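# Nest all open wooden boxes, largest upright on table

## Task

Put every open wooden box inside the next larger one, forming one nested stack in which each box rests flat with its opening facing up (boxes may begin tipped on a side or inverted), and the largest box stands upright directly on the table.

## Robot and tools

Robot: two UR-style arms, left_arm and right_arm, each ending in a 16-motor four-digit hand (index, middle, ring, thumb). right_arm has a right hand and left_arm a mirrored left hand. Cameras: cam_high (fixed), cam_left_wrist, cam_right_wrist, each 672x504.

Frames. Scene frame: origin on the table top halfway between the nominal bases, +z up, +x out over the table, left_arm toward +y. The left base sits near (+0.041, +0.519, 0) m and the right near (-0.033, -0.487, 0) m, each turned slightly about z. Every pose, velocity and target an arm reports is in that arm's own base frame. Fixed cameras and the table use the scene frame. Reported positions can be off by a few cm. Hand point axes: +z runs along the straight fingers toward the tips, +y points out of the palm face, and +x crosses the palm away from the thumb on the right hand (toward the thumb on the left). Fingertips curl toward +y. A rigid mast sticks out near the wrist on the palm side and can strike things.

The 48-number row (shared by execute_actions and move), all values in [-1, 1]: left_arm dx, dy, dz, rx, ry, rz; then 16 left hand motor goals; left current_limit; left speed; then the same 24 numbers for right_arm. Send the full row even when one arm is idle. Pose numbers are offsets, not poses: they count from that arm's Hand target as it stood when the action or move began, along the Hand target's own axes. Scale: 1.0 = 0.6 m for dx..dz and 180 degrees for rx..rz, where rx, ry, rz form a single rotation vector. Six zeros re-request the current Hand target, and sending the same offset again moves the arm further. The commanded orientation is clipped to 32 degrees from the measured one on each step.

Hand motor order: index_abd, index_mcp, index_pip, index_dip, middle_abd, middle_mcp, middle_pip, middle_dip, ring_abd, ring_mcp, ring_pip, ring_dip, thumb_cmc, thumb_axl, thumb_mcp, thumb_ipl. These are absolute hinge goals, scaled linearly between each hinge's stops; moving toward -1 bends or curls. Straight values: abd 0.00, mcp 0.75, pip 0.58, dip 0.70, thumb_cmc 0.71, thumb_axl 0.68, thumb_mcp 0.23, thumb_ipl 0.17. A zero is a real goal. To keep a hand unchanged, repeat its hand_goal, current_limit and speed. current_limit maps -1..+1 to 0..550 mA (start +0.4). speed maps to (speed+1)/2 of 8.5 rad/s (start -0.6). Both persist until changed.

execute_actions(actions, cameras): actions is a list of actions; each action is up to 15 rows at 1/30 s per row, and the last row is held to fill 15 steps. Within an action every row counts from the same start pose. An empty list returns the state plus images.

move(target, speed, blend, stop_force, zero, blocking, cameras): target is one 48-number row or a list of up to 15 rows. Every row is an offset from the Hand targets held at the move's start, not chained. speed is path speed in m/s, 0.002 to 3.6, default 0.25, either one number or one per target. blend is a corner radius in m. stop_force (3 to 120 N, applies to both arms) ends an arm's path on contact; omit it when backing away from a contact, and do not rely on it while the hand rotates. zero (default true) re-zeros the force before the move. blocking=false returns after 0.5 s and cannot be used with stop_force. The whole move is capped at 10 s. Moves do not avoid obstacles. Keep paths from passing near an arm's own base.

wait(seconds 0 to 10), stop() to brake a running move, zoom_image(camera, region [x0,y0,x1,y1] in pixels, at most 504x504), zero_wrist_force(arm), read_manual (licence text only), finished_scene(scene 1 or 2) which ends the scene permanently.

Results: end_effector_position (m), quat_wxyz and velocities per arm; Hand target (the last clipped command, from which the next offsets start); joint positions and torques; Wrist force and Wrist torque in the end effector's axes, plus the peak since the last reading; for each hand: hand_goal, hand_measured, hand_current_ma, and hand_state with one word per motor (moving, goal, blocked, overload). move adds a 'move:' line with its ending (done, off_target, moving, held, fault) and limits (paced = pose clipped, held = steps withheld). An arm often settles short of its Hand target. If it stays short, send the remaining distance as an offset.

Hazards. A torque fault (wrist joints limited to 24.9 N m) or a net force near 150 N stops the arm for 10 s. Motors at 85 °C brake the arm for 30 to 60 s, preceded by a MOTOR HOT line at 70 °C. A hand motor drawing at least 495 mA for 5 s shuts off for 10 s. Arms are stiff, so a target slightly beyond a firm contact can trigger a fault. Approach slowly and use stop_force. Never squeeze or bump between the two arms or hands. Do not let boxes drop, fall from the table or be left off it, and do not release anything while it is still moving. Avoid slams and hard pushes. Loose objects may get jostled occasionally. Before calling finished_scene, the nest must stay stable with the robot's hands clear of it.

Each tool is called after "Call:" as name(argument=value, ...) on one line, values as JSON.

## Session

Call:
execute_actions(actions=[])

Scene clock: 0.00 s.
left_arm: end_effector_position=(+0.7043, -0.2355, +0.1365) hand_goal=(+0.000, +0.754, +0.576, +0.696, +0.000, +0.754, +0.576, +0.696, +0.000, +0.754, +0.576, +0.696, +0.714, +0.678, +0.226, +0.168) hand_measured=(+0.000, +0.754, +0.576, +0.696, +0.000, +0.754, +0.576, +0.696, +0.000, +0.754, +0.576, +0.696, +0.714, +0.678, +0.226, +0.168) hand_current_ma=(+0, +0, +0, +0, +0, +0, +0, +0, +0, +0, +0, +0, +0, +0, +0, +0) hand_state=(goal, goal, goal, goal, goal, goal, goal, goal, goal, goal, goal, goal, goal, goal, goal, goal) hand_current_limit=0.40 hand_speed=-0.60 end_effector_quat_wxyz=(+0.274, -0.501, +0.814, -0.107) | right_arm: end_effector_position=(+0.4779, -0.1996, +0.3215) hand_goal=(+0.000, +0.754, +0.576, +0.696, +0.000, +0.754, +0.576, +0.696, +0.000, +0.754, +0.576, +0.696, +0.714, +0.678, +0.226, +0.168) hand_measured=(+0.000, +0.754, +0.576, +0.696, +0.000, +0.754, +0.576, +0.696, +0.000, +0.754, +0.576, +0.696, +0.714, +0.678, +0.226, +0.168) hand_current_ma=(+0, +0, +0, +0, +0, +0, +0, +0, +0, +0, +0, +0, +0, +0, +0, +0) hand_state=(goal, goal, goal, goal, goal, goal, goal, goal, goal, goal, goal, goal, goal, goal, goal, goal) hand_current_limit=0.40 hand_speed=-0.60 end_effector_quat_wxyz=(+0.316, +0.308, +0.629, +0.640)
Joint positions: left_arm=[2.925 -2.231 -1.385 -0.535 1.789 -2.826] | right_arm=[-1.163 -1.317 1.983 -0.588 -0.251 3.063]
Joint velocities: within noise
Joint torques (N m): no reading
Wrist force (N): no reading
Wrist torque (N m): no reading
Wrist force, peak (N): no reading
Hand target: left_arm +0.7043, -0.2355, +0.1365; +0.274, -0.501, +0.814, -0.107 | right_arm +0.4779, -0.1996, +0.3215; +0.316, +0.308, +0.629, +0.640

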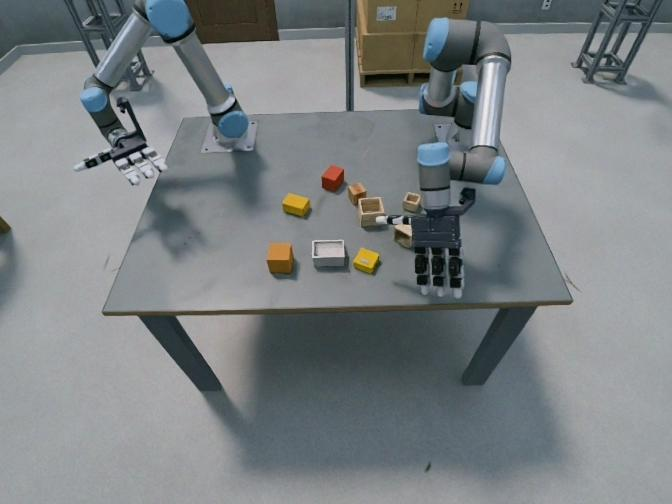

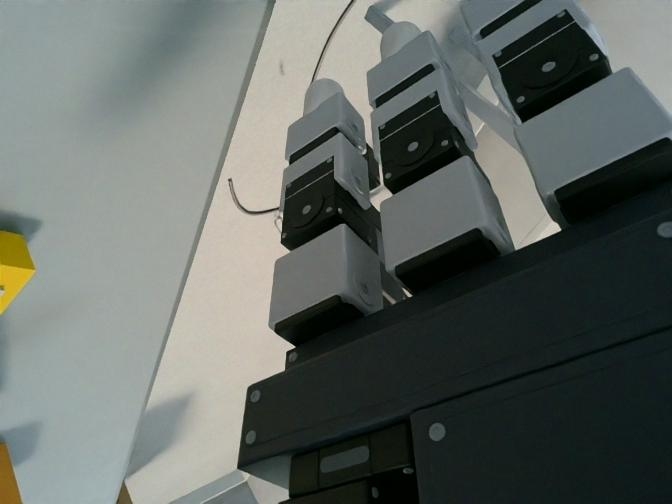

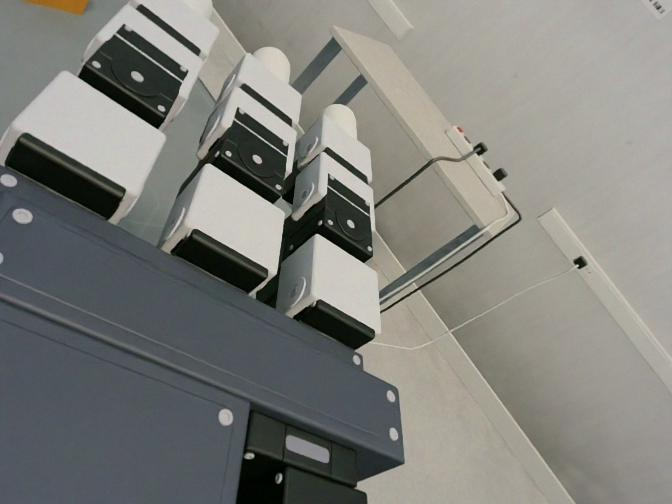

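Call:
zoom_image(camera="cam_high", region=[250, 150, 480, 310])

Call:
zoom_image(camera="cam_high", region=[340, 160, 460, 280])

Scaled by 2.191.

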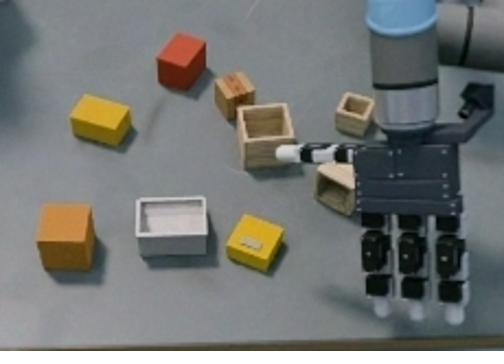

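Scaled by 4.200.

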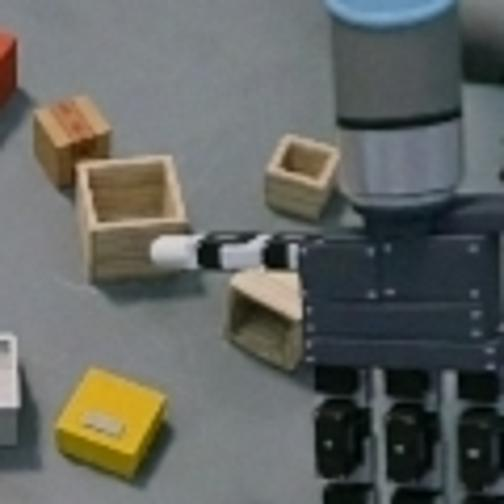

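Call:
move(target=[[-0.113,-0.150,-0.276,0,0,0, 0,0.754,0.576,0.696,0,0.754,0.576,0.696,0,0.754,0.576,0.696,0.714,0.678,0.226,0.168,0.4,-0.6, 0,0,0,0,0,0, 0,0.754,0.576,0.696,0,0.754,0.576,0.696,0,0.754,0.576,0.696,0.714,0.678,0.226,0.168,0.4,-0.6],[-0.259,0.324,-0.473,0,0,0, 0,0.754,0.576,0.696,0,0.754,0.576,0.696,0,0.754,0.576,0.696,0.714,0.678,0.226,0.168,0.4,-0.6, 0,0,0,0,0,0, 0,0.754,0.576,0.696,0,0.754,0.576,0.696,0,0.754,0.576,0.696,0.714,0.678,0.226,0.168,0.4,-0.6]], blend=0.05, cameras=["all"])

Scene clock: 8.70 s.
left_arm: end_effector_position=(+0.4543, -0.0357, +0.3364) hand_goal=(+0.000, +0.754, +0.576, +0.696, +0.000, +0.754, +0.576, +0.696, +0.000, +0.754, +0.576, +0.696, +0.714, +0.678, +0.226, +0.168) hand_measured=(+0.000, +0.750, +0.576, +0.696, +0.000, +0.750, +0.576, +0.696, +0.000, +0.750, +0.576, +0.696, +0.712, +0.678, +0.224, +0.168) hand_current_ma=(+0, -1, +0, +0, +0, +0, +0, +0, +0, +0, +0, +0, +0, +0, +0, +0) hand_state=(goal, goal, goal, goal, goal, goal, goal, goal, goal, goal, goal, goal, goal, goal, goal, goal) hand_current_limit=0.40 hand_speed=-0.60 end_effector_quat_wxyz=(+0.274, -0.501, +0.814, -0.107) | right_arm: end_effector_position=(+0.4779, -0.1996, +0.3215) hand_goal=(+0.000, +0.754, +0.576, +0.696, +0.000, +0.754, +0.576, +0.696, +0.000, +0.754, +0.576, +0.696, +0.714, +0.678, +0.226, +0.168) hand_measured=(+0.000, +0.760, +0.576, +0.696, +0.000, +0.762, +0.576, +0.696, +0.000, +0.760, +0.576, +0.696, +0.720, +0.678, +0.226, +0.168) hand_current_ma=(+0, +23, +2, +0, +0, +25, +2, +0, +0, +21, +2, +0, +20, -2, -1, -1) hand_state=(goal, goal, goal, goal, goal, goal, goal, goal, goal, goal, goal, goal, goal, goal, goal, goal) hand_current_limit=0.40 hand_speed=-0.60 end_effector_quat_wxyz=(+0.316, +0.308, +0.629, +0.640)
Joint positions: left_arm=[3.279 -1.369 -1.933 -0.812 1.594 -2.529] | right_arm=[-1.163 -1.317 1.983 -0.588 -0.251 3.063]
Joint torques (N m): left_arm=[7.69 31.17 11.85 1.18 -1.39 1.24] | right_arm=[-0.49 -29.72 -16.41 0.97 -0.44 -0.15]
Wrist force (N): left_arm=[-0.6 0.2 -0.2] | right_arm=[-0.1 0.2 0.0]
Wrist torque (N m): left_arm=[0.01 0.08 -0.04] | right_arm=[0.01 0.01 0.00]
Wrist force, peak (N): left_arm=[-0.7 1.6 -0.8] | right_arm=[-0.3 0.6 0.1]
Hand target: left_arm +0.4542, -0.0356, +0.3364; +0.274, -0.501, +0.814, -0.107 | right_arm +0.4779, -0.1996, +0.3215; +0.316, +0.308, +0.629, +0.640
Off the commanded pose: left_arm 0.000 m, 0 deg | right_arm 0.000 m, 0 deg.
move: done

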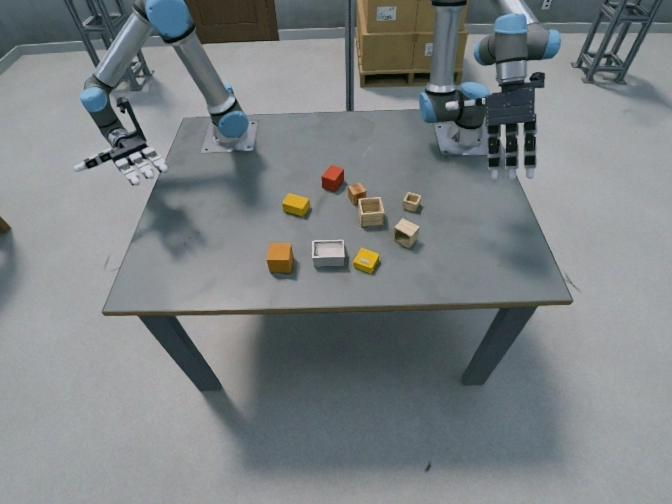

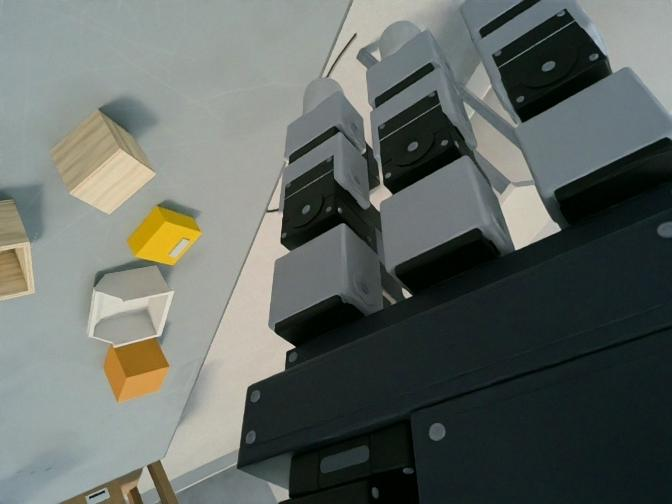

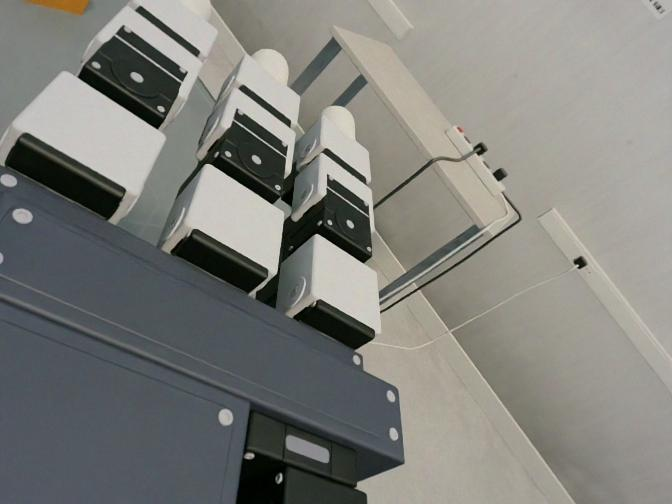

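Call:
zoom_image(camera="cam_high", region=[340, 170, 440, 280])

Call:
zoom_image(camera="cam_high", region=[385, 180, 435, 255])

Call:
zoom_image(camera="cam_high", region=[335, 175, 395, 240])

Scaled by 4.582.

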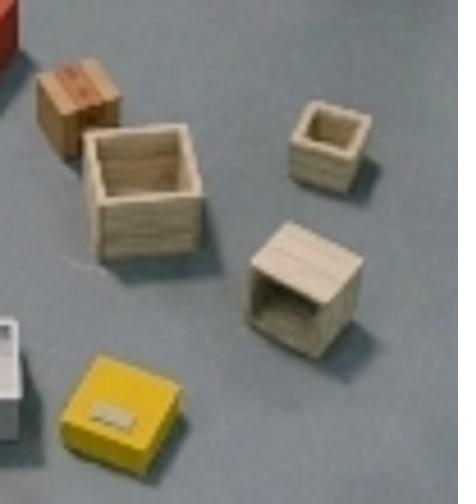

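Scaled by 6.720.

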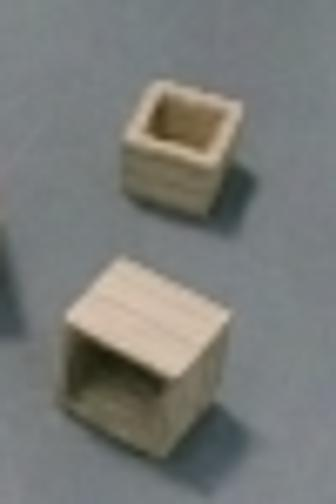

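Scaled by 7.754.

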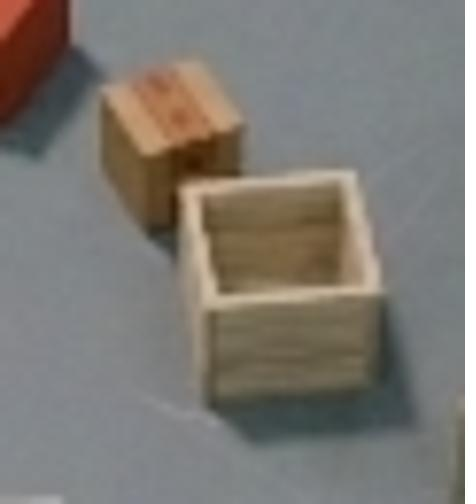

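Call:
zoom_image(camera="cam_high", region=[90, 90, 350, 330])

Call:
zoom_image(camera="cam_high", region=[330, 80, 590, 320])

Call:
zoom_image(camera="cam_left_wrist", region=[0, 60, 270, 440])

Scaled by 1.938.

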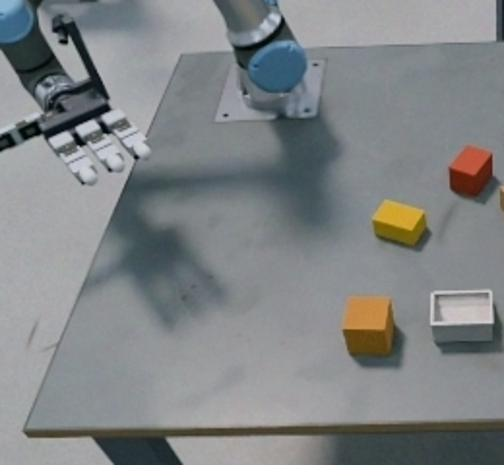

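Scaled by 1.938.

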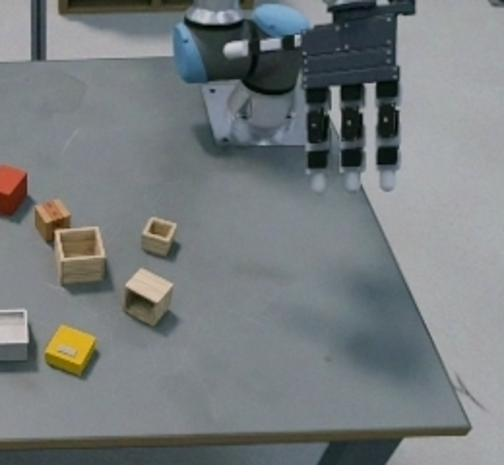

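Scaled by 1.326.

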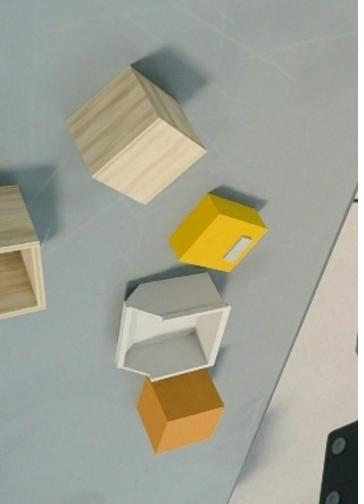

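Call:
move(target=[0.0248,0.1143,0.1423,-0.140,0.129,0.0605, 0,0.754,0.576,0.696,0,0.754,0.576,0.696,0,0.754,0.576,0.696,0.714,0.678,0.226,0.168,0.4,-0.6, 0,0,0,0,0,0, 0,0.754,0.576,0.696,0,0.754,0.576,0.696,0,0.754,0.576,0.696,0.714,0.678,0.226,0.168,0.4,-0.6], cameras=["cam_high","cam_left_wrist"])

Scene clock: 43.23 s.
left_arm: end_effector_position=(+0.4445, -0.0074, +0.2300) hand_goal=(+0.000, +0.754, +0.576, +0.696, +0.000, +0.754, +0.576, +0.696, +0.000, +0.754, +0.576, +0.696, +0.714, +0.678, +0.226, +0.168) hand_measured=(+0.000, +0.750, +0.576, +0.696, +0.000, +0.750, +0.576, +0.696, +0.000, +0.750, +0.576, +0.696, +0.712, +0.678, +0.224, +0.168) hand_current_ma=(+0, -1, +0, +0, +0, +0, +0, +0, +0, +0, +0, +0, +0, +0, +0, +0) hand_state=(goal, goal, goal, goal, goal, goal, goal, goal, goal, goal, goal, goal, goal, goal, goal, goal) hand_current_limit=0.40 hand_speed=-0.60 end_effector_quat_wxyz=(+0.001, -0.438, +0.899, +0.000) | right_arm: end_effector_position=(+0.4779, -0.1996, +0.3215) hand_goal=(+0.000, +0.754, +0.576, +0.696, +0.000, +0.754, +0.576, +0.696, +0.000, +0.754, +0.576, +0.696, +0.714, +0.678, +0.226, +0.168) hand_measured=(+0.000, +0.760, +0.576, +0.696, +0.000, +0.762, +0.576, +0.696, +0.000, +0.760, +0.576, +0.696, +0.720, +0.678, +0.226, +0.168) hand_current_ma=(+0, +23, +2, +0, +0, +25, +2, +0, +0, +21, +2, +0, +20, -2, -1, -1) hand_state=(goal, goal, goal, goal, goal, goal, goal, goal, goal, goal, goal, goal, goal, goal, goal, goal) hand_current_limit=0.40 hand_speed=-0.60 end_effector_quat_wxyz=(+0.316, +0.308, +0.629, +0.640)
Joint positions: left_arm=[3.317 -1.662 -1.807 -1.242 1.571 -2.302] | right_arm=[-1.163 -1.317 1.983 -0.588 -0.251 3.063]
Joint torques (N m): left_arm=[5.81 16.32 35.96 0.33 1.66 1.25] | right_arm=[-0.17 -29.86 -17.44 1.03 -0.62 -0.2]
Wrist force (N): left_arm=[-1.3 -0.3 0.3] | right_arm=[-0.1 0.2 0.0]
Wrist torque (N m): left_arm=[0.06 0.10 -0.08] | right_arm=[0.02 0.01 0.00]
Wrist force, peak (N): left_arm=[-1.8 -0.6 1.2] | right_arm=[-0.6 0.1 0.0]
Hand target: left_arm +0.4445, -0.0074, +0.2300; +0.001, -0.438, +0.899, +0.000 | right_arm +0.4779, -0.1996, +0.3215; +0.316, +0.308, +0.629, +0.640
Off the commanded pose: left_arm 0.000 m, 0 deg | right_arm 0.000 m, 0 deg.
move: done
Images, in order (width x height): cam_high 672x504, cam_left_wrist 672x504.

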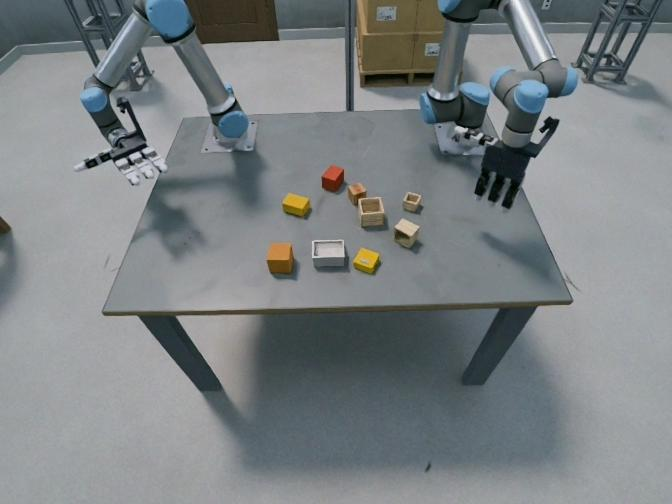

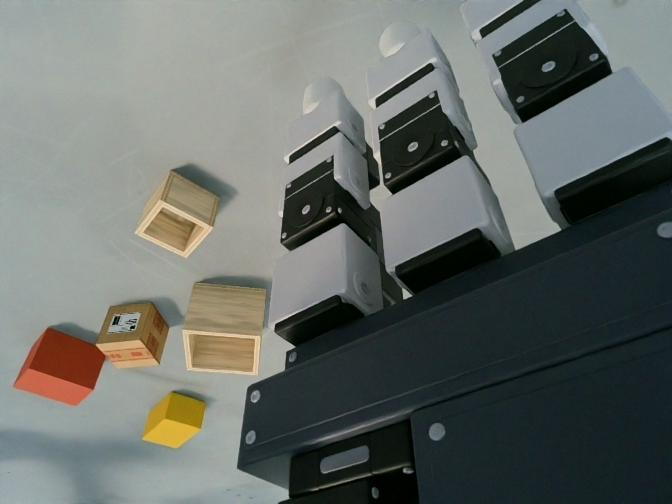

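Call:
zoom_image(camera="cam_left_wrist", region=[80, 150, 290, 390])

Call:
zoom_image(camera="cam_left_wrist", region=[120, 150, 240, 270])

Call:
zoom_image(camera="cam_left_wrist", region=[165, 265, 285, 385])

Scaled by 2.100.

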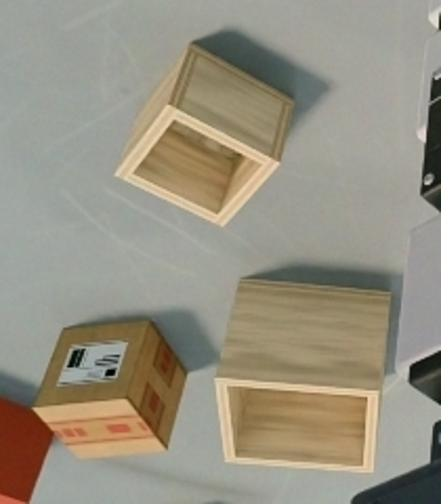

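Scaled by 4.200.

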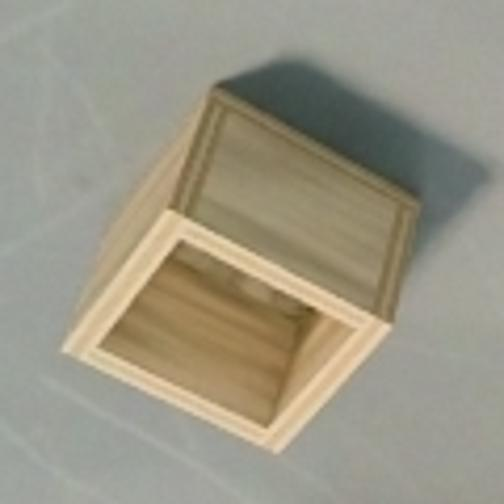

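Scaled by 4.200.

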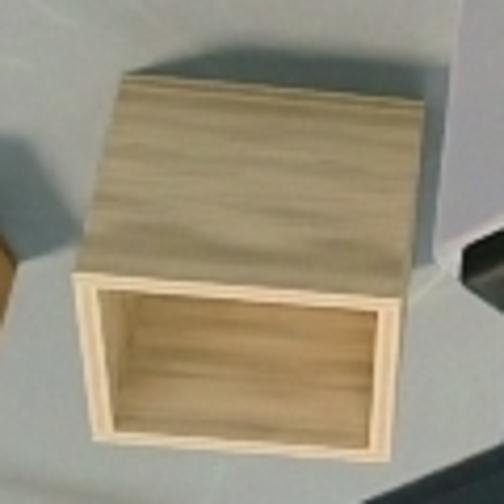

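Call:
move(target=[0.1652,-0.4706,0,0,0,0, 0,0.754,0.576,0.696,0,0.96,0.96,0.96,0,0.96,0.96,0.96,0.714,0.678,0.226,0.168,0.4,-0.6, 0,0,0,0,0,0, 0,0.754,0.576,0.696,0,0.754,0.576,0.696,0,0.754,0.576,0.696,0.714,0.678,0.226,0.168,0.4,-0.6], cameras=["cam_high","cam_left_wrist"])

Scene clock: 52.33 s.
left_arm: end_effector_position=(+0.6057, -0.2595, +0.2300) hand_goal=(+0.000, +0.754, +0.576, +0.696, +0.000, +0.960, +0.960, +0.960, +0.000, +0.960, +0.960, +0.960, +0.714, +0.678, +0.226, +0.168) hand_measured=(+0.000, +0.750, +0.576, +0.696, +0.000, +0.950, +0.954, +0.958, +0.000, +0.950, +0.954, +0.956, +0.712, +0.678, +0.224, +0.168) hand_current_ma=(+0, +0, +0, +0, +0, -2, -1, +0, +0, -2, -1, +0, +0, +0, +0, +0) hand_state=(goal, goal, goal, goal, goal, goal, goal, goal, goal, goal, goal, goal, goal, goal, goal, goal) hand_current_limit=0.40 hand_speed=-0.60 end_effector_quat_wxyz=(+0.001, -0.438, +0.899, +0.000) | right_arm: end_effector_position=(+0.4779, -0.1996, +0.3215) hand_goal=(+0.000, +0.754, +0.576, +0.696, +0.000, +0.754, +0.576, +0.696, +0.000, +0.754, +0.576, +0.696, +0.714, +0.678, +0.226, +0.168) hand_measured=(+0.000, +0.760, +0.576, +0.696, +0.000, +0.762, +0.576, +0.696, +0.000, +0.760, +0.576, +0.696, +0.720, +0.678, +0.226, +0.168) hand_current_ma=(+0, +23, +2, +0, +0, +25, +2, +0, +0, +21, +2, +0, +20, -2, -1, -1) hand_state=(goal, goal, goal, goal, goal, goal, goal, goal, goal, goal, goal, goal, goal, goal, goal, goal) hand_current_limit=0.40 hand_speed=-0.60 end_effector_quat_wxyz=(+0.316, +0.308, +0.629, +0.640)
Joint positions: left_arm=[2.916 -2.188 -1.08 -1.444 1.571 -2.703] | right_arm=[-1.163 -1.317 1.983 -0.588 -0.251 3.063]
Joint torques (N m): left_arm=[-9.32 41.73 35.95 0.36 1.54 -1.31] | right_arm=[-0.1 -29.97 -17.11 1.1 -0.71 -0.06]
Wrist force (N): left_arm=[-1.5 0.0 0.3] | right_arm=[-0.4 0.2 -0.1]
Wrist torque (N m): left_arm=[0.07 0.10 0.07] | right_arm=[0.03 0.05 -0.03]
Wrist force, peak (N): left_arm=[-2.2 1.2 0.4] | right_arm=[-0.3 0.5 0.0]
Hand target: left_arm +0.6058, -0.2595, +0.2300; +0.001, -0.438, +0.899, +0.000 | right_arm +0.4779, -0.1996, +0.3215; +0.316, +0.308, +0.629, +0.640
Off the commanded pose: left_arm 0.000 m, 0 deg | right_arm 0.000 m, 0 deg.
move: done
Images, in order (width x height): cam_high 672x504, cam_left_wrist 672x504.

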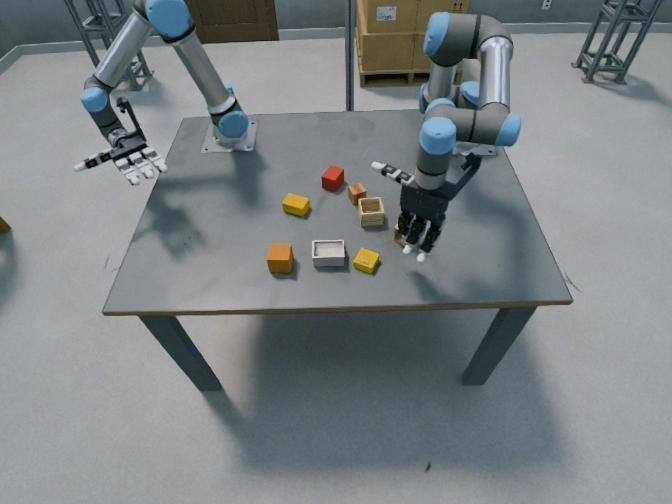

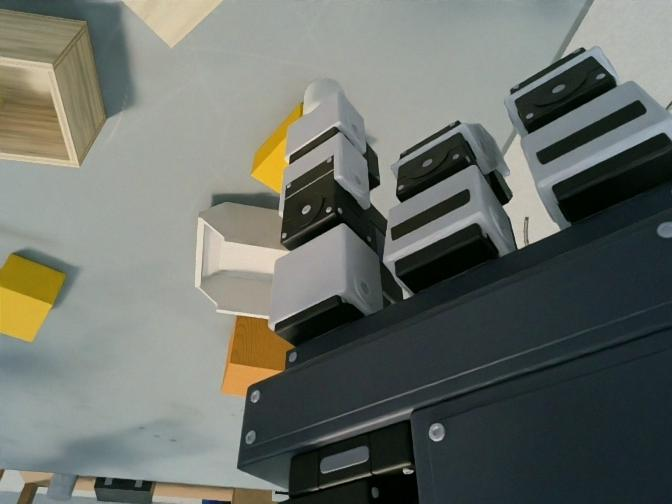

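Call:
zoom_image(camera="cam_high", region=[340, 150, 480, 290])

Call:
zoom_image(camera="cam_left_wrist", region=[100, 0, 380, 200])

Scaled by 3.600.

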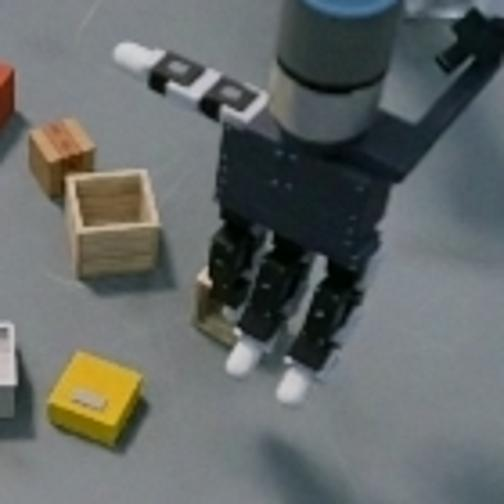

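Scaled by 1.800.

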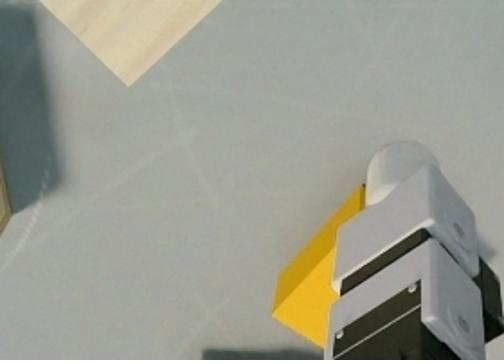

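Call:
zoom_image(camera="cam_high", region=[385, 200, 435, 265])

Scaled by 7.754.

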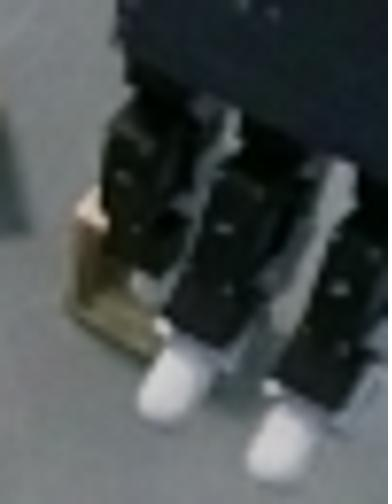

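Call:
move(target=[0,0,0.1,0,0,0, 0,0.754,0.576,0.696,0,0.96,0.96,0.96,0,0.96,0.96,0.96,0.714,0.678,0.226,0.168,0.4,-0.6, 0,0,0,0,0,0, 0,0.754,0.576,0.696,0,0.754,0.576,0.696,0,0.754,0.576,0.696,0.714,0.678,0.226,0.168,0.4,-0.6], cameras=["cam_high","cam_left_wrist"])

Call:
zoom_image(camera="cam_high", region=[385, 200, 435, 265])

Scene clock: 62.07 s.
left_arm: end_effector_position=(+0.6058, -0.2595, +0.1701) hand_goal=(+0.000, +0.754, +0.576, +0.696, +0.000, +0.960, +0.960, +0.960, +0.000, +0.960, +0.960, +0.960, +0.714, +0.678, +0.226, +0.168) hand_measured=(+0.000, +0.750, +0.576, +0.696, +0.000, +0.950, +0.954, +0.958, +0.000, +0.950, +0.954, +0.956, +0.712, +0.678, +0.224, +0.168) hand_current_ma=(+0, +0, +0, +0, +0, -2, -1, +0, +0, -2, -1, +0, +0, +0, +0, +0) hand_state=(goal, goal, goal, goal, goal, goal, goal, goal, goal, goal, goal, goal, goal, goal, goal, goal) hand_current_limit=0.40 hand_speed=-0.60 end_effector_quat_wxyz=(+0.001, -0.438, +0.899, +0.000) | right_arm: end_effector_position=(+0.4779, -0.1996, +0.3215) hand_goal=(+0.000, +0.754, +0.576, +0.696, +0.000, +0.754, +0.576, +0.696, +0.000, +0.754, +0.576, +0.696, +0.714, +0.678, +0.226, +0.168) hand_measured=(+0.000, +0.760, +0.576, +0.696, +0.000, +0.762, +0.576, +0.696, +0.000, +0.760, +0.576, +0.696, +0.720, +0.678, +0.226, +0.168) hand_current_ma=(+0, +23, +2, +0, +0, +25, +2, +0, +0, +21, +2, +0, +20, -2, -1, -1) hand_state=(goal, goal, goal, goal, goal, goal, goal, goal, goal, goal, goal, goal, goal, goal, goal, goal) hand_current_limit=0.40 hand_speed=-0.60 end_effector_quat_wxyz=(+0.316, +0.308, +0.629, +0.640)
Joint positions: left_arm=[2.916 -2.218 -1.186 -1.307 1.572 -2.703] | right_arm=[-1.163 -1.317 1.983 -0.588 -0.251 3.063]
Joint torques (N m): left_arm=[1.9 42.27 10.71 4.73 -1.33 0.78] | right_arm=[-0.32 -29.84 -17.08 1.23 -0.74 -0.24]
Wrist force (N): left_arm=[-1.5 -0.4 0.3] | right_arm=[-0.1 0.0 0.1]
Wrist torque (N m): left_arm=[0.02 0.09 0.10] | right_arm=[-0.01 0.01 0.00]
Wrist force, peak (N): left_arm=[-1.4 -0.4 1.4] | right_arm=[-0.5 -0.1 -0.5]
Hand target: left_arm +0.6058, -0.2595, +0.1700; +0.001, -0.438, +0.899, +0.000 | right_arm +0.4779, -0.1996, +0.3215; +0.316, +0.308, +0.629, +0.640
Off the commanded pose: left_arm 0.000 m, 0 deg | right_arm 0.000 m, 0 deg.
move: done
Images, in order (width x height): cam_high 672x504, cam_left_wrist 672x504.

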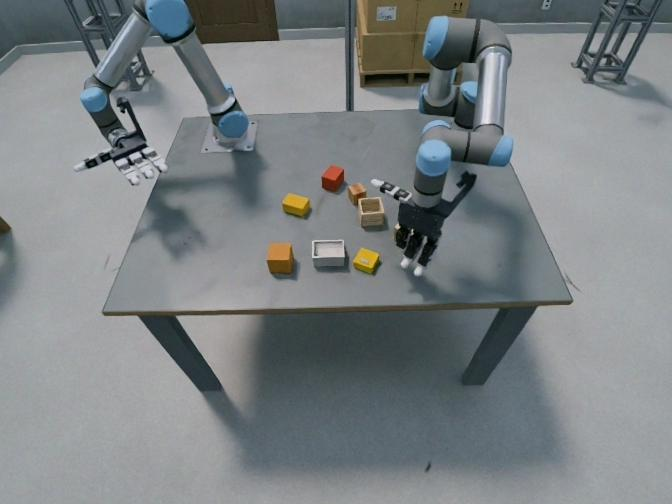

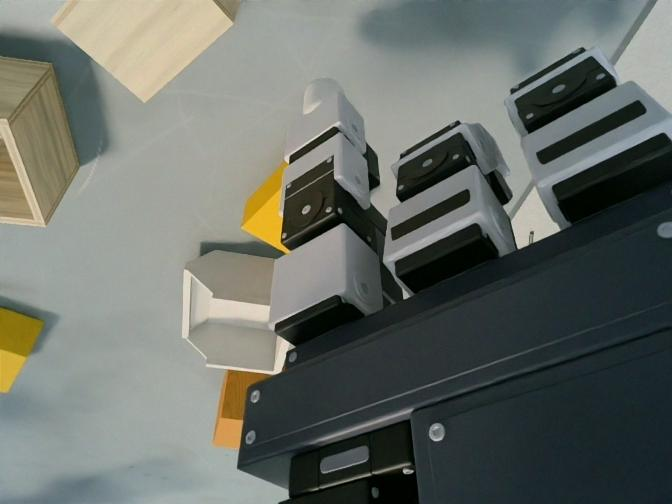

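Scaled by 7.754.

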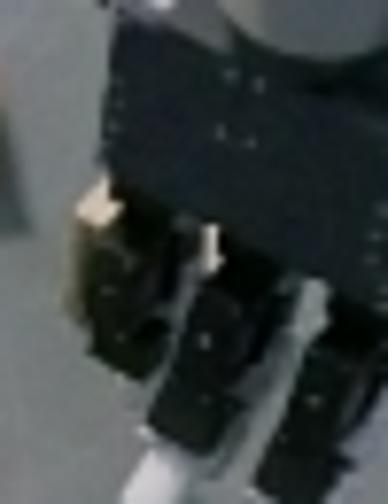

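Call:
move(target=[0.0633,0,0.01,0,0,0, 0,0.754,0.576,0.696,0,0.96,0.96,0.96,0,0.96,0.96,0.96,0.714,0.678,0.226,0.168,0.4,-0.6, 0,0,0,0,0,0, 0,0.754,0.576,0.696,0,0.754,0.576,0.696,0,0.754,0.576,0.696,0.714,0.678,0.226,0.168,0.4,-0.6], cameras=["cam_high","cam_left_wrist"])

Call:
zoom_image(camera="cam_high", region=[370, 190, 450, 290])

Scene clock: 66.53 s.
left_arm: end_effector_position=(+0.5825, -0.2894, +0.1640) hand_goal=(+0.000, +0.754, +0.576, +0.696, +0.000, +0.960, +0.960, +0.960, +0.000, +0.960, +0.960, +0.960, +0.714, +0.678, +0.226, +0.168) hand_measured=(+0.000, +0.750, +0.576, +0.696, +0.000, +0.950, +0.954, +0.958, +0.000, +0.950, +0.954, +0.956, +0.712, +0.678, +0.224, +0.168) hand_current_ma=(+0, +0, +0, +0, +0, -2, -1, +0, +0, -2, -1, +0, +0, +0, +0, +0) hand_state=(goal, goal, goal, goal, goal, goal, goal, goal, goal, goal, goal, goal, goal, goal, goal, goal) hand_current_limit=0.40 hand_speed=-0.60 end_effector_quat_wxyz=(+0.001, -0.438, +0.899, +0.000) | right_arm: end_effector_position=(+0.4779, -0.1996, +0.3215) hand_goal=(+0.000, +0.754, +0.576, +0.696, +0.000, +0.754, +0.576, +0.696, +0.000, +0.754, +0.576, +0.696, +0.714, +0.678, +0.226, +0.168) hand_measured=(+0.000, +0.760, +0.576, +0.696, +0.000, +0.762, +0.576, +0.696, +0.000, +0.760, +0.576, +0.696, +0.720, +0.678, +0.226, +0.168) hand_current_ma=(+0, +23, +2, +0, +0, +25, +2, +0, +0, +21, +2, +0, +20, -2, -1, -1) hand_state=(goal, goal, goal, goal, goal, goal, goal, goal, goal, goal, goal, goal, goal, goal, goal, goal) hand_current_limit=0.40 hand_speed=-0.60 end_effector_quat_wxyz=(+0.316, +0.308, +0.629, +0.640)
Joint positions: left_arm=[2.869 -2.201 -1.231 -1.28 1.571 -2.75] | right_arm=[-1.163 -1.317 1.983 -0.588 -0.251 3.063]
Joint torques (N m): left_arm=[-8.82 66.84 10.33 5.12 0.66 -1.31] | right_arm=[-0.31 -30.22 -17.5 1.14 -0.74 -0.16]
Wrist force (N): left_arm=[-1.0 -0.5 1.1] | right_arm=[-0.1 0.1 0.2]
Wrist torque (N m): left_arm=[-0.07 0.05 0.13] | right_arm=[0.00 0.01 0.00]
Wrist force, peak (N): left_arm=[-2.0 -0.3 0.3] | right_arm=[-0.1 0.5 0.3]
Hand target: left_arm +0.5824, -0.2894, +0.1640; +0.001, -0.438, +0.899, +0.000 | right_arm +0.4779, -0.1996, +0.3215; +0.316, +0.308, +0.629, +0.640
Off the commanded pose: left_arm 0.000 m, 0 deg | right_arm 0.000 m, 0 deg.
move: done
Images, in order (width x height): cam_high 672x504, cam_left_wrist 672x504.

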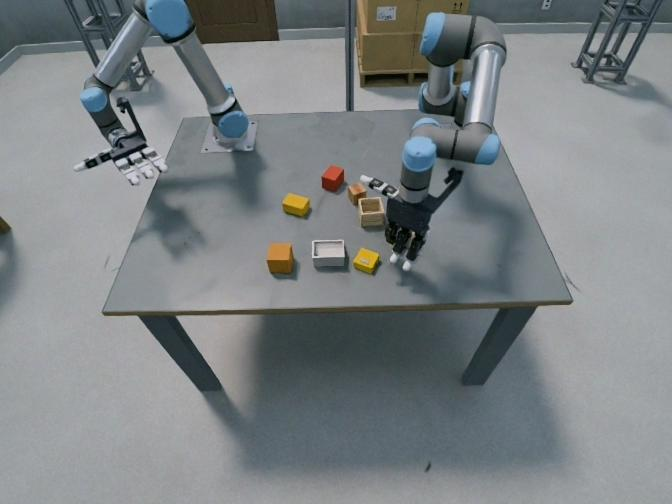

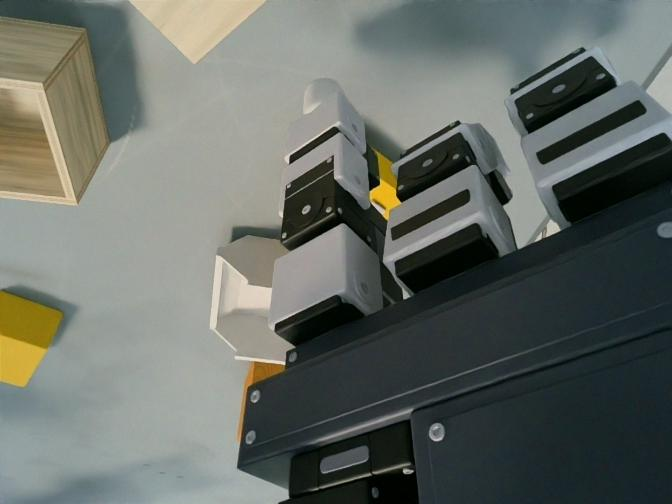

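Scaled by 5.040.

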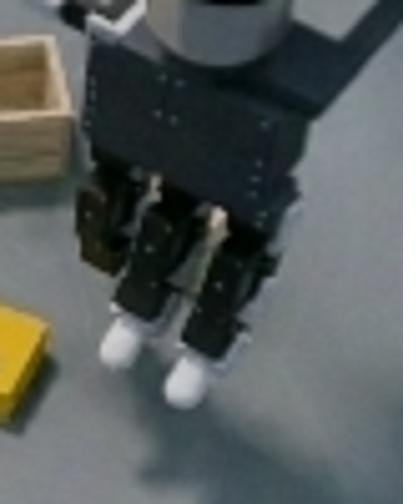

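Call:
move(target=[0,0.1083,0,0,0,0, 0,0.754,0.576,0.696,0,0.96,0.96,0.96,0,0.96,0.96,0.96,0.714,0.678,0.226,0.168,0.4,-0.6, 0,0,0,0,0,0, 0,0.754,0.576,0.696,0,0.754,0.576,0.696,0,0.754,0.576,0.696,0.714,0.678,0.226,0.168,0.4,-0.6], speed=0.06, cameras=["cam_high","cam_left_wrist"])

Call:
zoom_image(camera="cam_high", region=[360, 170, 440, 270])

Scene clock: 70.03 s.
left_arm: end_effector_position=(+0.5313, -0.2494, +0.1640) hand_goal=(+0.000, +0.754, +0.576, +0.696, +0.000, +0.960, +0.960, +0.960, +0.000, +0.960, +0.960, +0.960, +0.714, +0.678, +0.226, +0.168) hand_measured=(+0.000, +0.752, +0.576, +0.696, +0.000, +0.950, +0.954, +0.958, +0.000, +0.950, +0.954, +0.956, +0.712, +0.678, +0.224, +0.168) hand_current_ma=(+0, +0, +0, +0, +0, -2, -1, +0, +0, -2, -1, +0, +0, +0, +0, +0) hand_state=(goal, goal, goal, goal, goal, goal, goal, goal, goal, goal, goal, goal, goal, goal, goal, goal) hand_current_limit=0.40 hand_speed=-0.60 end_effector_quat_wxyz=(+0.001, -0.438, +0.899, +0.000) | right_arm: end_effector_position=(+0.4779, -0.1996, +0.3215) hand_goal=(+0.000, +0.754, +0.576, +0.696, +0.000, +0.754, +0.576, +0.696, +0.000, +0.754, +0.576, +0.696, +0.714, +0.678, +0.226, +0.168) hand_measured=(+0.000, +0.760, +0.576, +0.696, +0.000, +0.762, +0.576, +0.696, +0.000, +0.760, +0.576, +0.696, +0.720, +0.678, +0.226, +0.168) hand_current_ma=(+0, +23, +2, +0, +0, +25, +2, +0, +0, +21, +2, +0, +20, -2, -1, -1) hand_state=(goal, goal, goal, goal, goal, goal, goal, goal, goal, goal, goal, goal, goal, goal, goal, goal) hand_current_limit=0.40 hand_speed=-0.60 end_effector_quat_wxyz=(+0.316, +0.308, +0.629, +0.640)
Joint positions: left_arm=[2.906 -2.054 -1.467 -1.19 1.571 -2.713] | right_arm=[-1.163 -1.317 1.983 -0.588 -0.251 3.063]
Joint torques (N m): left_arm=[7.48 60.25 10.13 4.76 -1.48 1.29] | right_arm=[-0.11 -29.04 -17.73 1.19 -0.95 -0.13]
Wrist force (N): left_arm=[-1.6 -0.6 0.3] | right_arm=[-0.3 0.3 0.0]
Wrist torque (N m): left_arm=[0.00 0.12 -0.11] | right_arm=[0.04 0.04 -0.01]
Wrist force, peak (N): left_arm=[-1.7 -0.6 0.4] | right_arm=[-0.6 0.1 0.3]
Hand target: left_arm +0.5312, -0.2494, +0.1640; +0.001, -0.438, +0.899, +0.000 | right_arm +0.4779, -0.1996, +0.3215; +0.316, +0.308, +0.629, +0.640
Off the commanded pose: left_arm 0.000 m, 0 deg | right_arm 0.000 m, 0 deg.
move: done
Images, in order (width x height): cam_high 672x504, cam_left_wrist 672x504.

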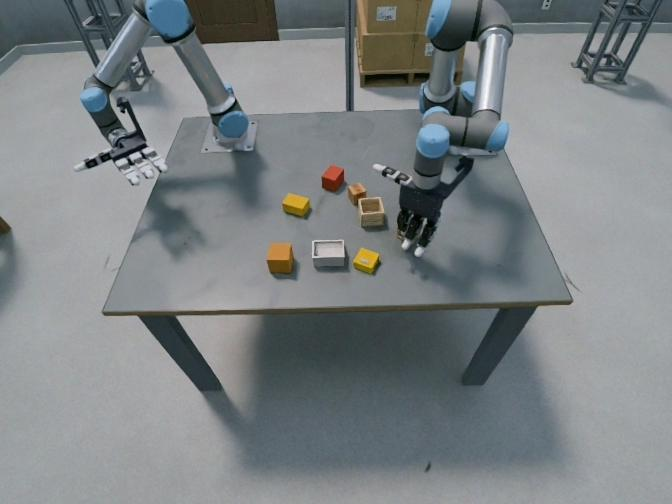

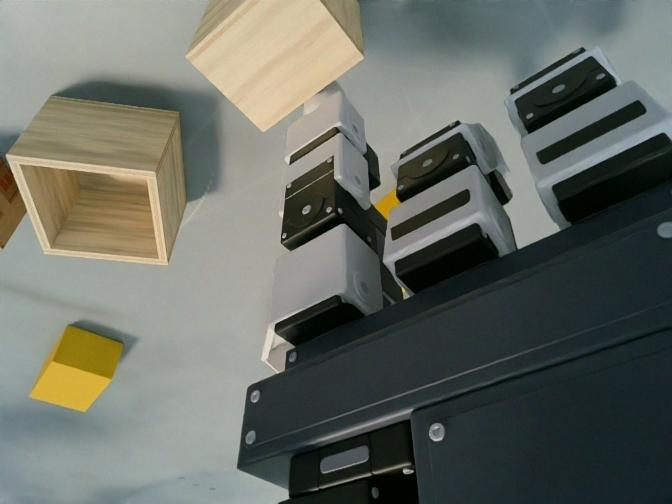

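Scaled by 5.040.

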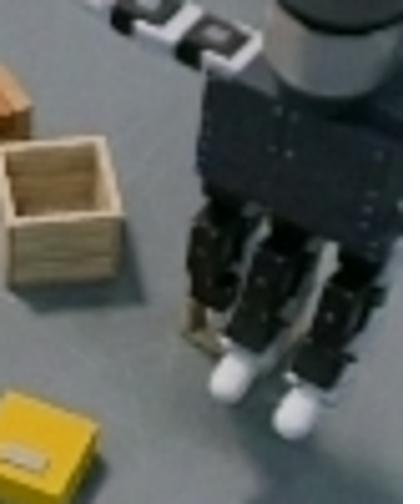

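Call:
move(target=[[0,-0.0833,0,0,0,0, 0,0.754,0.576,0.696,0,0.96,0.96,0.96,0,0.96,0.96,0.96,0.714,0.678,0.226,0.168,0.4,-0.6, 0,0,0,0,0,0, 0,0.754,0.576,0.696,0,0.754,0.576,0.696,0,0.754,0.576,0.696,0.714,0.678,0.226,0.168,0.4,-0.6],[0,-0.0833,0,0,0,0, 0,0.754,0.576,0.0435,0,0.96,0.96,0.96,0,0.96,0.96,0.96,0.714,0.678,0.226,0.168,0.4,-0.6, 0,0,0,0,0,0, 0,0.754,0.576,0.696,0,0.754,0.576,0.696,0,0.754,0.576,0.696,0.714,0.678,0.226,0.168,0.4,-0.6],[0,-0.0833,0.073,0,0,0, 0,0.754,0.576,0.0435,0,0.96,0.96,0.96,0,0.96,0.96,0.96,0.714,0.678,0.226,0.168,0.4,-0.6, 0,0,0,0,0,0, 0,0.754,0.576,0.696,0,0.754,0.576,0.696,0,0.754,0.576,0.696,0.714,0.678,0.226,0.168,0.4,-0.6]], speed=0.1, cameras=["cam_high","cam_left_wrist"])

Call:
zoom_image(camera="cam_high", region=[360, 170, 440, 270])

Scene clock: 78.60 s.
left_arm: end_effector_position=(+0.5706, -0.2802, +0.1202) hand_goal=(+0.000, +0.754, +0.576, +0.044, +0.000, +0.960, +0.960, +0.960, +0.000, +0.960, +0.960, +0.960, +0.714, +0.678, +0.226, +0.168) hand_measured=(+0.000, +0.752, +0.576, +0.046, +0.000, +0.950, +0.954, +0.958, +0.000, +0.950, +0.954, +0.956, +0.712, +0.678, +0.224, +0.168) hand_current_ma=(+0, +0, +0, +0, +0, -2, -1, +0, +0, -2, -1, +0, +0, +0, +0, +0) hand_state=(goal, goal, goal, goal, goal, goal, goal, goal, goal, goal, goal, goal, goal, goal, goal, goal) hand_current_limit=0.40 hand_speed=-0.60 end_effector_quat_wxyz=(+0.001, -0.438, +0.899, +0.000) | right_arm: end_effector_position=(+0.4779, -0.1996, +0.3215) hand_goal=(+0.000, +0.754, +0.576, +0.696, +0.000, +0.754, +0.576, +0.696, +0.000, +0.754, +0.576, +0.696, +0.714, +0.678, +0.226, +0.168) hand_measured=(+0.000, +0.760, +0.576, +0.696, +0.000, +0.762, +0.576, +0.696, +0.000, +0.760, +0.576, +0.696, +0.720, +0.678, +0.226, +0.168) hand_current_ma=(+0, +23, +2, +0, +0, +25, +2, +0, +0, +21, +2, +0, +20, -2, -1, -1) hand_state=(goal, goal, goal, goal, goal, goal, goal, goal, goal, goal, goal, goal, goal, goal, goal, goal) hand_current_limit=0.40 hand_speed=-0.60 end_effector_quat_wxyz=(+0.316, +0.308, +0.629, +0.640)
Joint positions: left_arm=[2.877 -2.203 -1.346 -1.162 1.571 -2.742] | right_arm=[-1.163 -1.317 1.983 -0.588 -0.251 3.063]
Joint torques (N m): left_arm=[0.85 41.38 9.49 4.64 0.83 0.88] | right_arm=[0.34 -29.31 -17.41 1.21 -0.93 -0.15]
Wrist force (N): left_arm=[-1.1 -0.5 0.2] | right_arm=[0.0 0.3 0.4]
Wrist torque (N m): left_arm=[0.01 0.04 0.13] | right_arm=[0.00 -0.01 0.01]
Wrist force, peak (N): left_arm=[-1.6 -0.6 1.3] | right_arm=[-0.6 0.2 0.2]
Hand target: left_arm +0.5706, -0.2801, +0.1202; +0.001, -0.438, +0.899, +0.000 | right_arm +0.4779, -0.1996, +0.3215; +0.316, +0.308, +0.629, +0.640
Off the commanded pose: left_arm 0.000 m, 0 deg | right_arm 0.000 m, 0 deg.
move: done
Images, in order (width x height): cam_high 672x504, cam_left_wrist 672x504.

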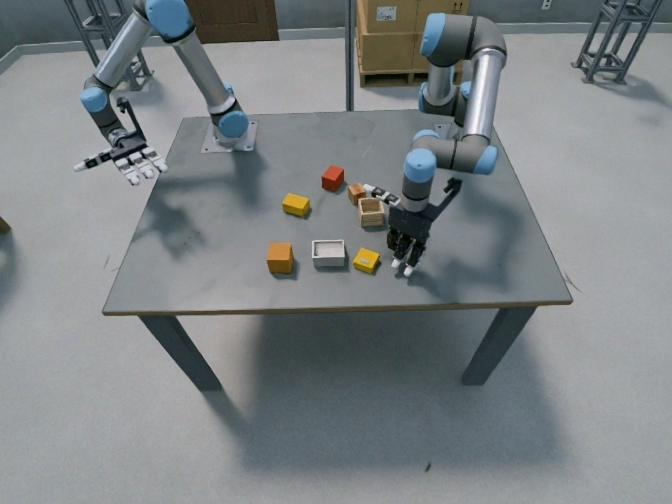

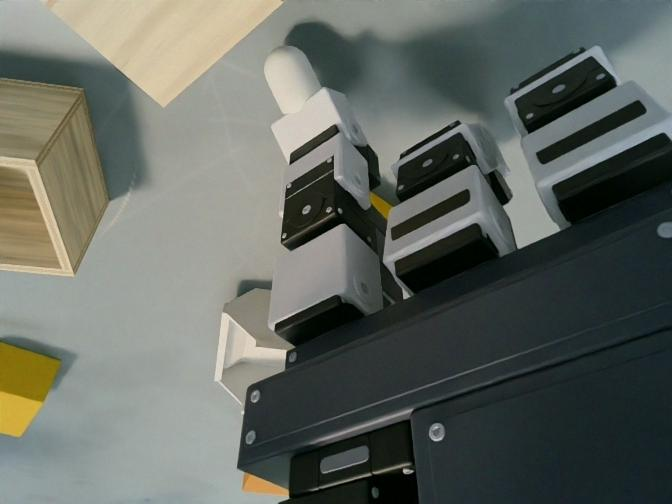

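Scaled by 5.040.

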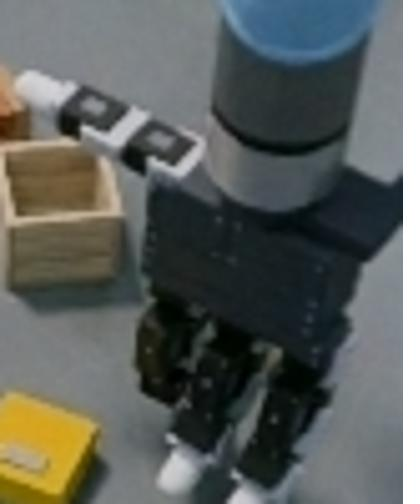

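Call:
move(target=[[0,0.0733,0,0,0,0, 0,0.754,0.576,0.0435,0,0.96,0.96,0.96,0,0.96,0.96,0.96,0.714,0.678,0.226,0.168,0.4,-0.6, 0,0,0,0,0,0, 0,0.754,0.576,0.696,0,0.754,0.576,0.696,0,0.754,0.576,0.696,0.714,0.678,0.226,0.168,0.4,-0.6],[0,0.0733,-0.0133,0,0,0, 0,0.754,0.576,0.0435,0,0.96,0.96,0.96,0,0.96,0.96,0.96,0.714,0.678,0.226,0.168,0.4,-0.6, 0,0,0,0,0,0, 0,0.754,0.576,0.696,0,0.754,0.576,0.696,0,0.754,0.576,0.696,0.714,0.678,0.226,0.168,0.4,-0.6],[0,0.1,-0.033,0,0,0, 0,0.754,0.576,0.0435,0,0.96,0.96,0.96,0,0.96,0.96,0.96,0.714,0.678,0.226,0.168,0.4,-0.6, 0,0,0,0,0,0, 0,0.754,0.576,0.696,0,0.754,0.576,0.696,0,0.754,0.576,0.696,0.714,0.678,0.226,0.168,0.4,-0.6]], speed=0.05, cameras=["cam_high","cam_left_wrist"])

Call:
zoom_image(camera="cam_high", region=[360, 170, 440, 270])

Scene clock: 83.67 s.
left_arm: end_effector_position=(+0.5234, -0.2432, +0.1399) hand_goal=(+0.000, +0.754, +0.576, +0.044, +0.000, +0.960, +0.960, +0.960, +0.000, +0.960, +0.960, +0.960, +0.714, +0.678, +0.226, +0.168) hand_measured=(+0.000, +0.754, +0.576, +0.046, +0.000, +0.950, +0.954, +0.958, +0.000, +0.950, +0.954, +0.956, +0.712, +0.678, +0.224, +0.168) hand_current_ma=(+0, +0, +0, +0, +0, -2, -1, +0, +0, -2, -1, +0, +0, +0, +0, +0) hand_state=(goal, goal, goal, goal, goal, goal, goal, goal, goal, goal, goal, goal, goal, goal, goal, goal) hand_current_limit=0.40 hand_speed=-0.60 end_effector_quat_wxyz=(+0.001, -0.438, +0.899, +0.000) | right_arm: end_effector_position=(+0.4779, -0.1996, +0.3215) hand_goal=(+0.000, +0.754, +0.576, +0.696, +0.000, +0.754, +0.576, +0.696, +0.000, +0.754, +0.576, +0.696, +0.714, +0.678, +0.226, +0.168) hand_measured=(+0.000, +0.760, +0.576, +0.696, +0.000, +0.762, +0.576, +0.696, +0.000, +0.760, +0.576, +0.696, +0.720, +0.678, +0.226, +0.168) hand_current_ma=(+0, +23, +2, +0, +0, +25, +2, +0, +0, +21, +2, +0, +20, -2, -1, -1) hand_state=(goal, goal, goal, goal, goal, goal, goal, goal, goal, goal, goal, goal, goal, goal, goal, goal) hand_current_limit=0.40 hand_speed=-0.60 end_effector_quat_wxyz=(+0.316, +0.308, +0.629, +0.640)
Joint positions: left_arm=[2.912 -2.055 -1.532 -1.124 1.571 -2.707] | right_arm=[-1.163 -1.317 1.983 -0.588 -0.251 3.063]
Joint torques (N m): left_arm=[8.19 61.23 11.14 0.46 -1.48 1.46] | right_arm=[-0.06 -29.08 -17.98 1.26 -1.05 -0.08]
Wrist force (N): left_arm=[-1.2 0.0 0.2] | right_arm=[-0.3 0.1 -0.2]
Wrist torque (N m): left_arm=[0.10 0.08 -0.09] | right_arm=[0.02 0.04 -0.02]
Wrist force, peak (N): left_arm=[-1.6 -0.8 0.8] | right_arm=[-0.5 -0.1 0.4]
Hand target: left_arm +0.5234, -0.2432, +0.1400; +0.001, -0.438, +0.899, +0.000 | right_arm +0.4779, -0.1996, +0.3215; +0.316, +0.308, +0.629, +0.640
Off the commanded pose: left_arm 0.000 m, 0 deg | right_arm 0.000 m, 0 deg.
move: done
Images, in order (width x height): cam_high 672x504, cam_left_wrist 672x504.

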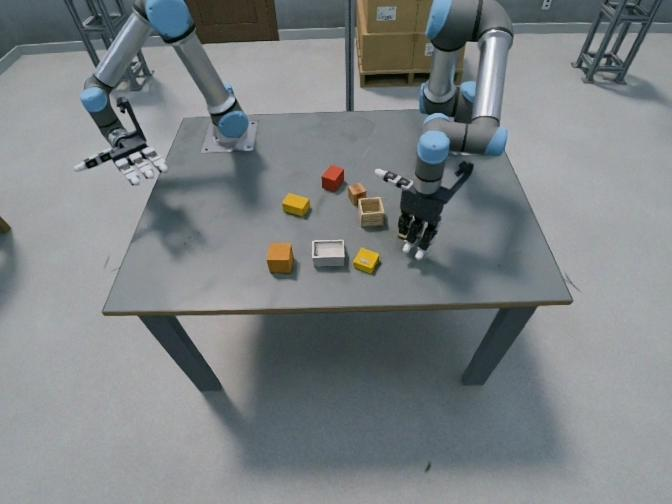

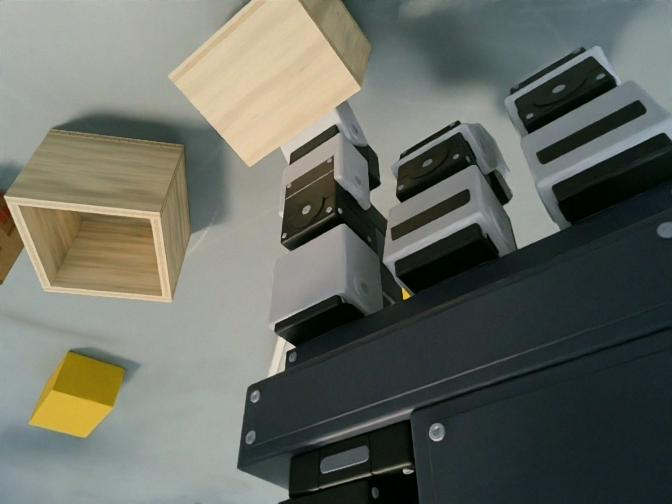

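Scaled by 5.040.

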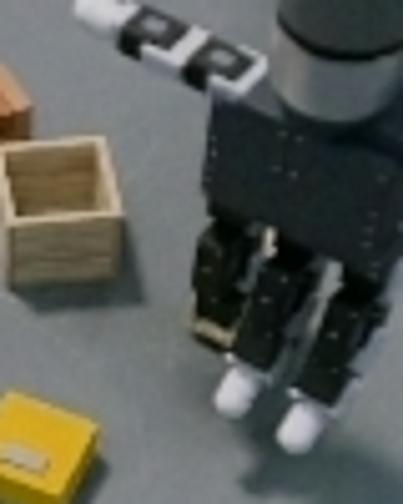

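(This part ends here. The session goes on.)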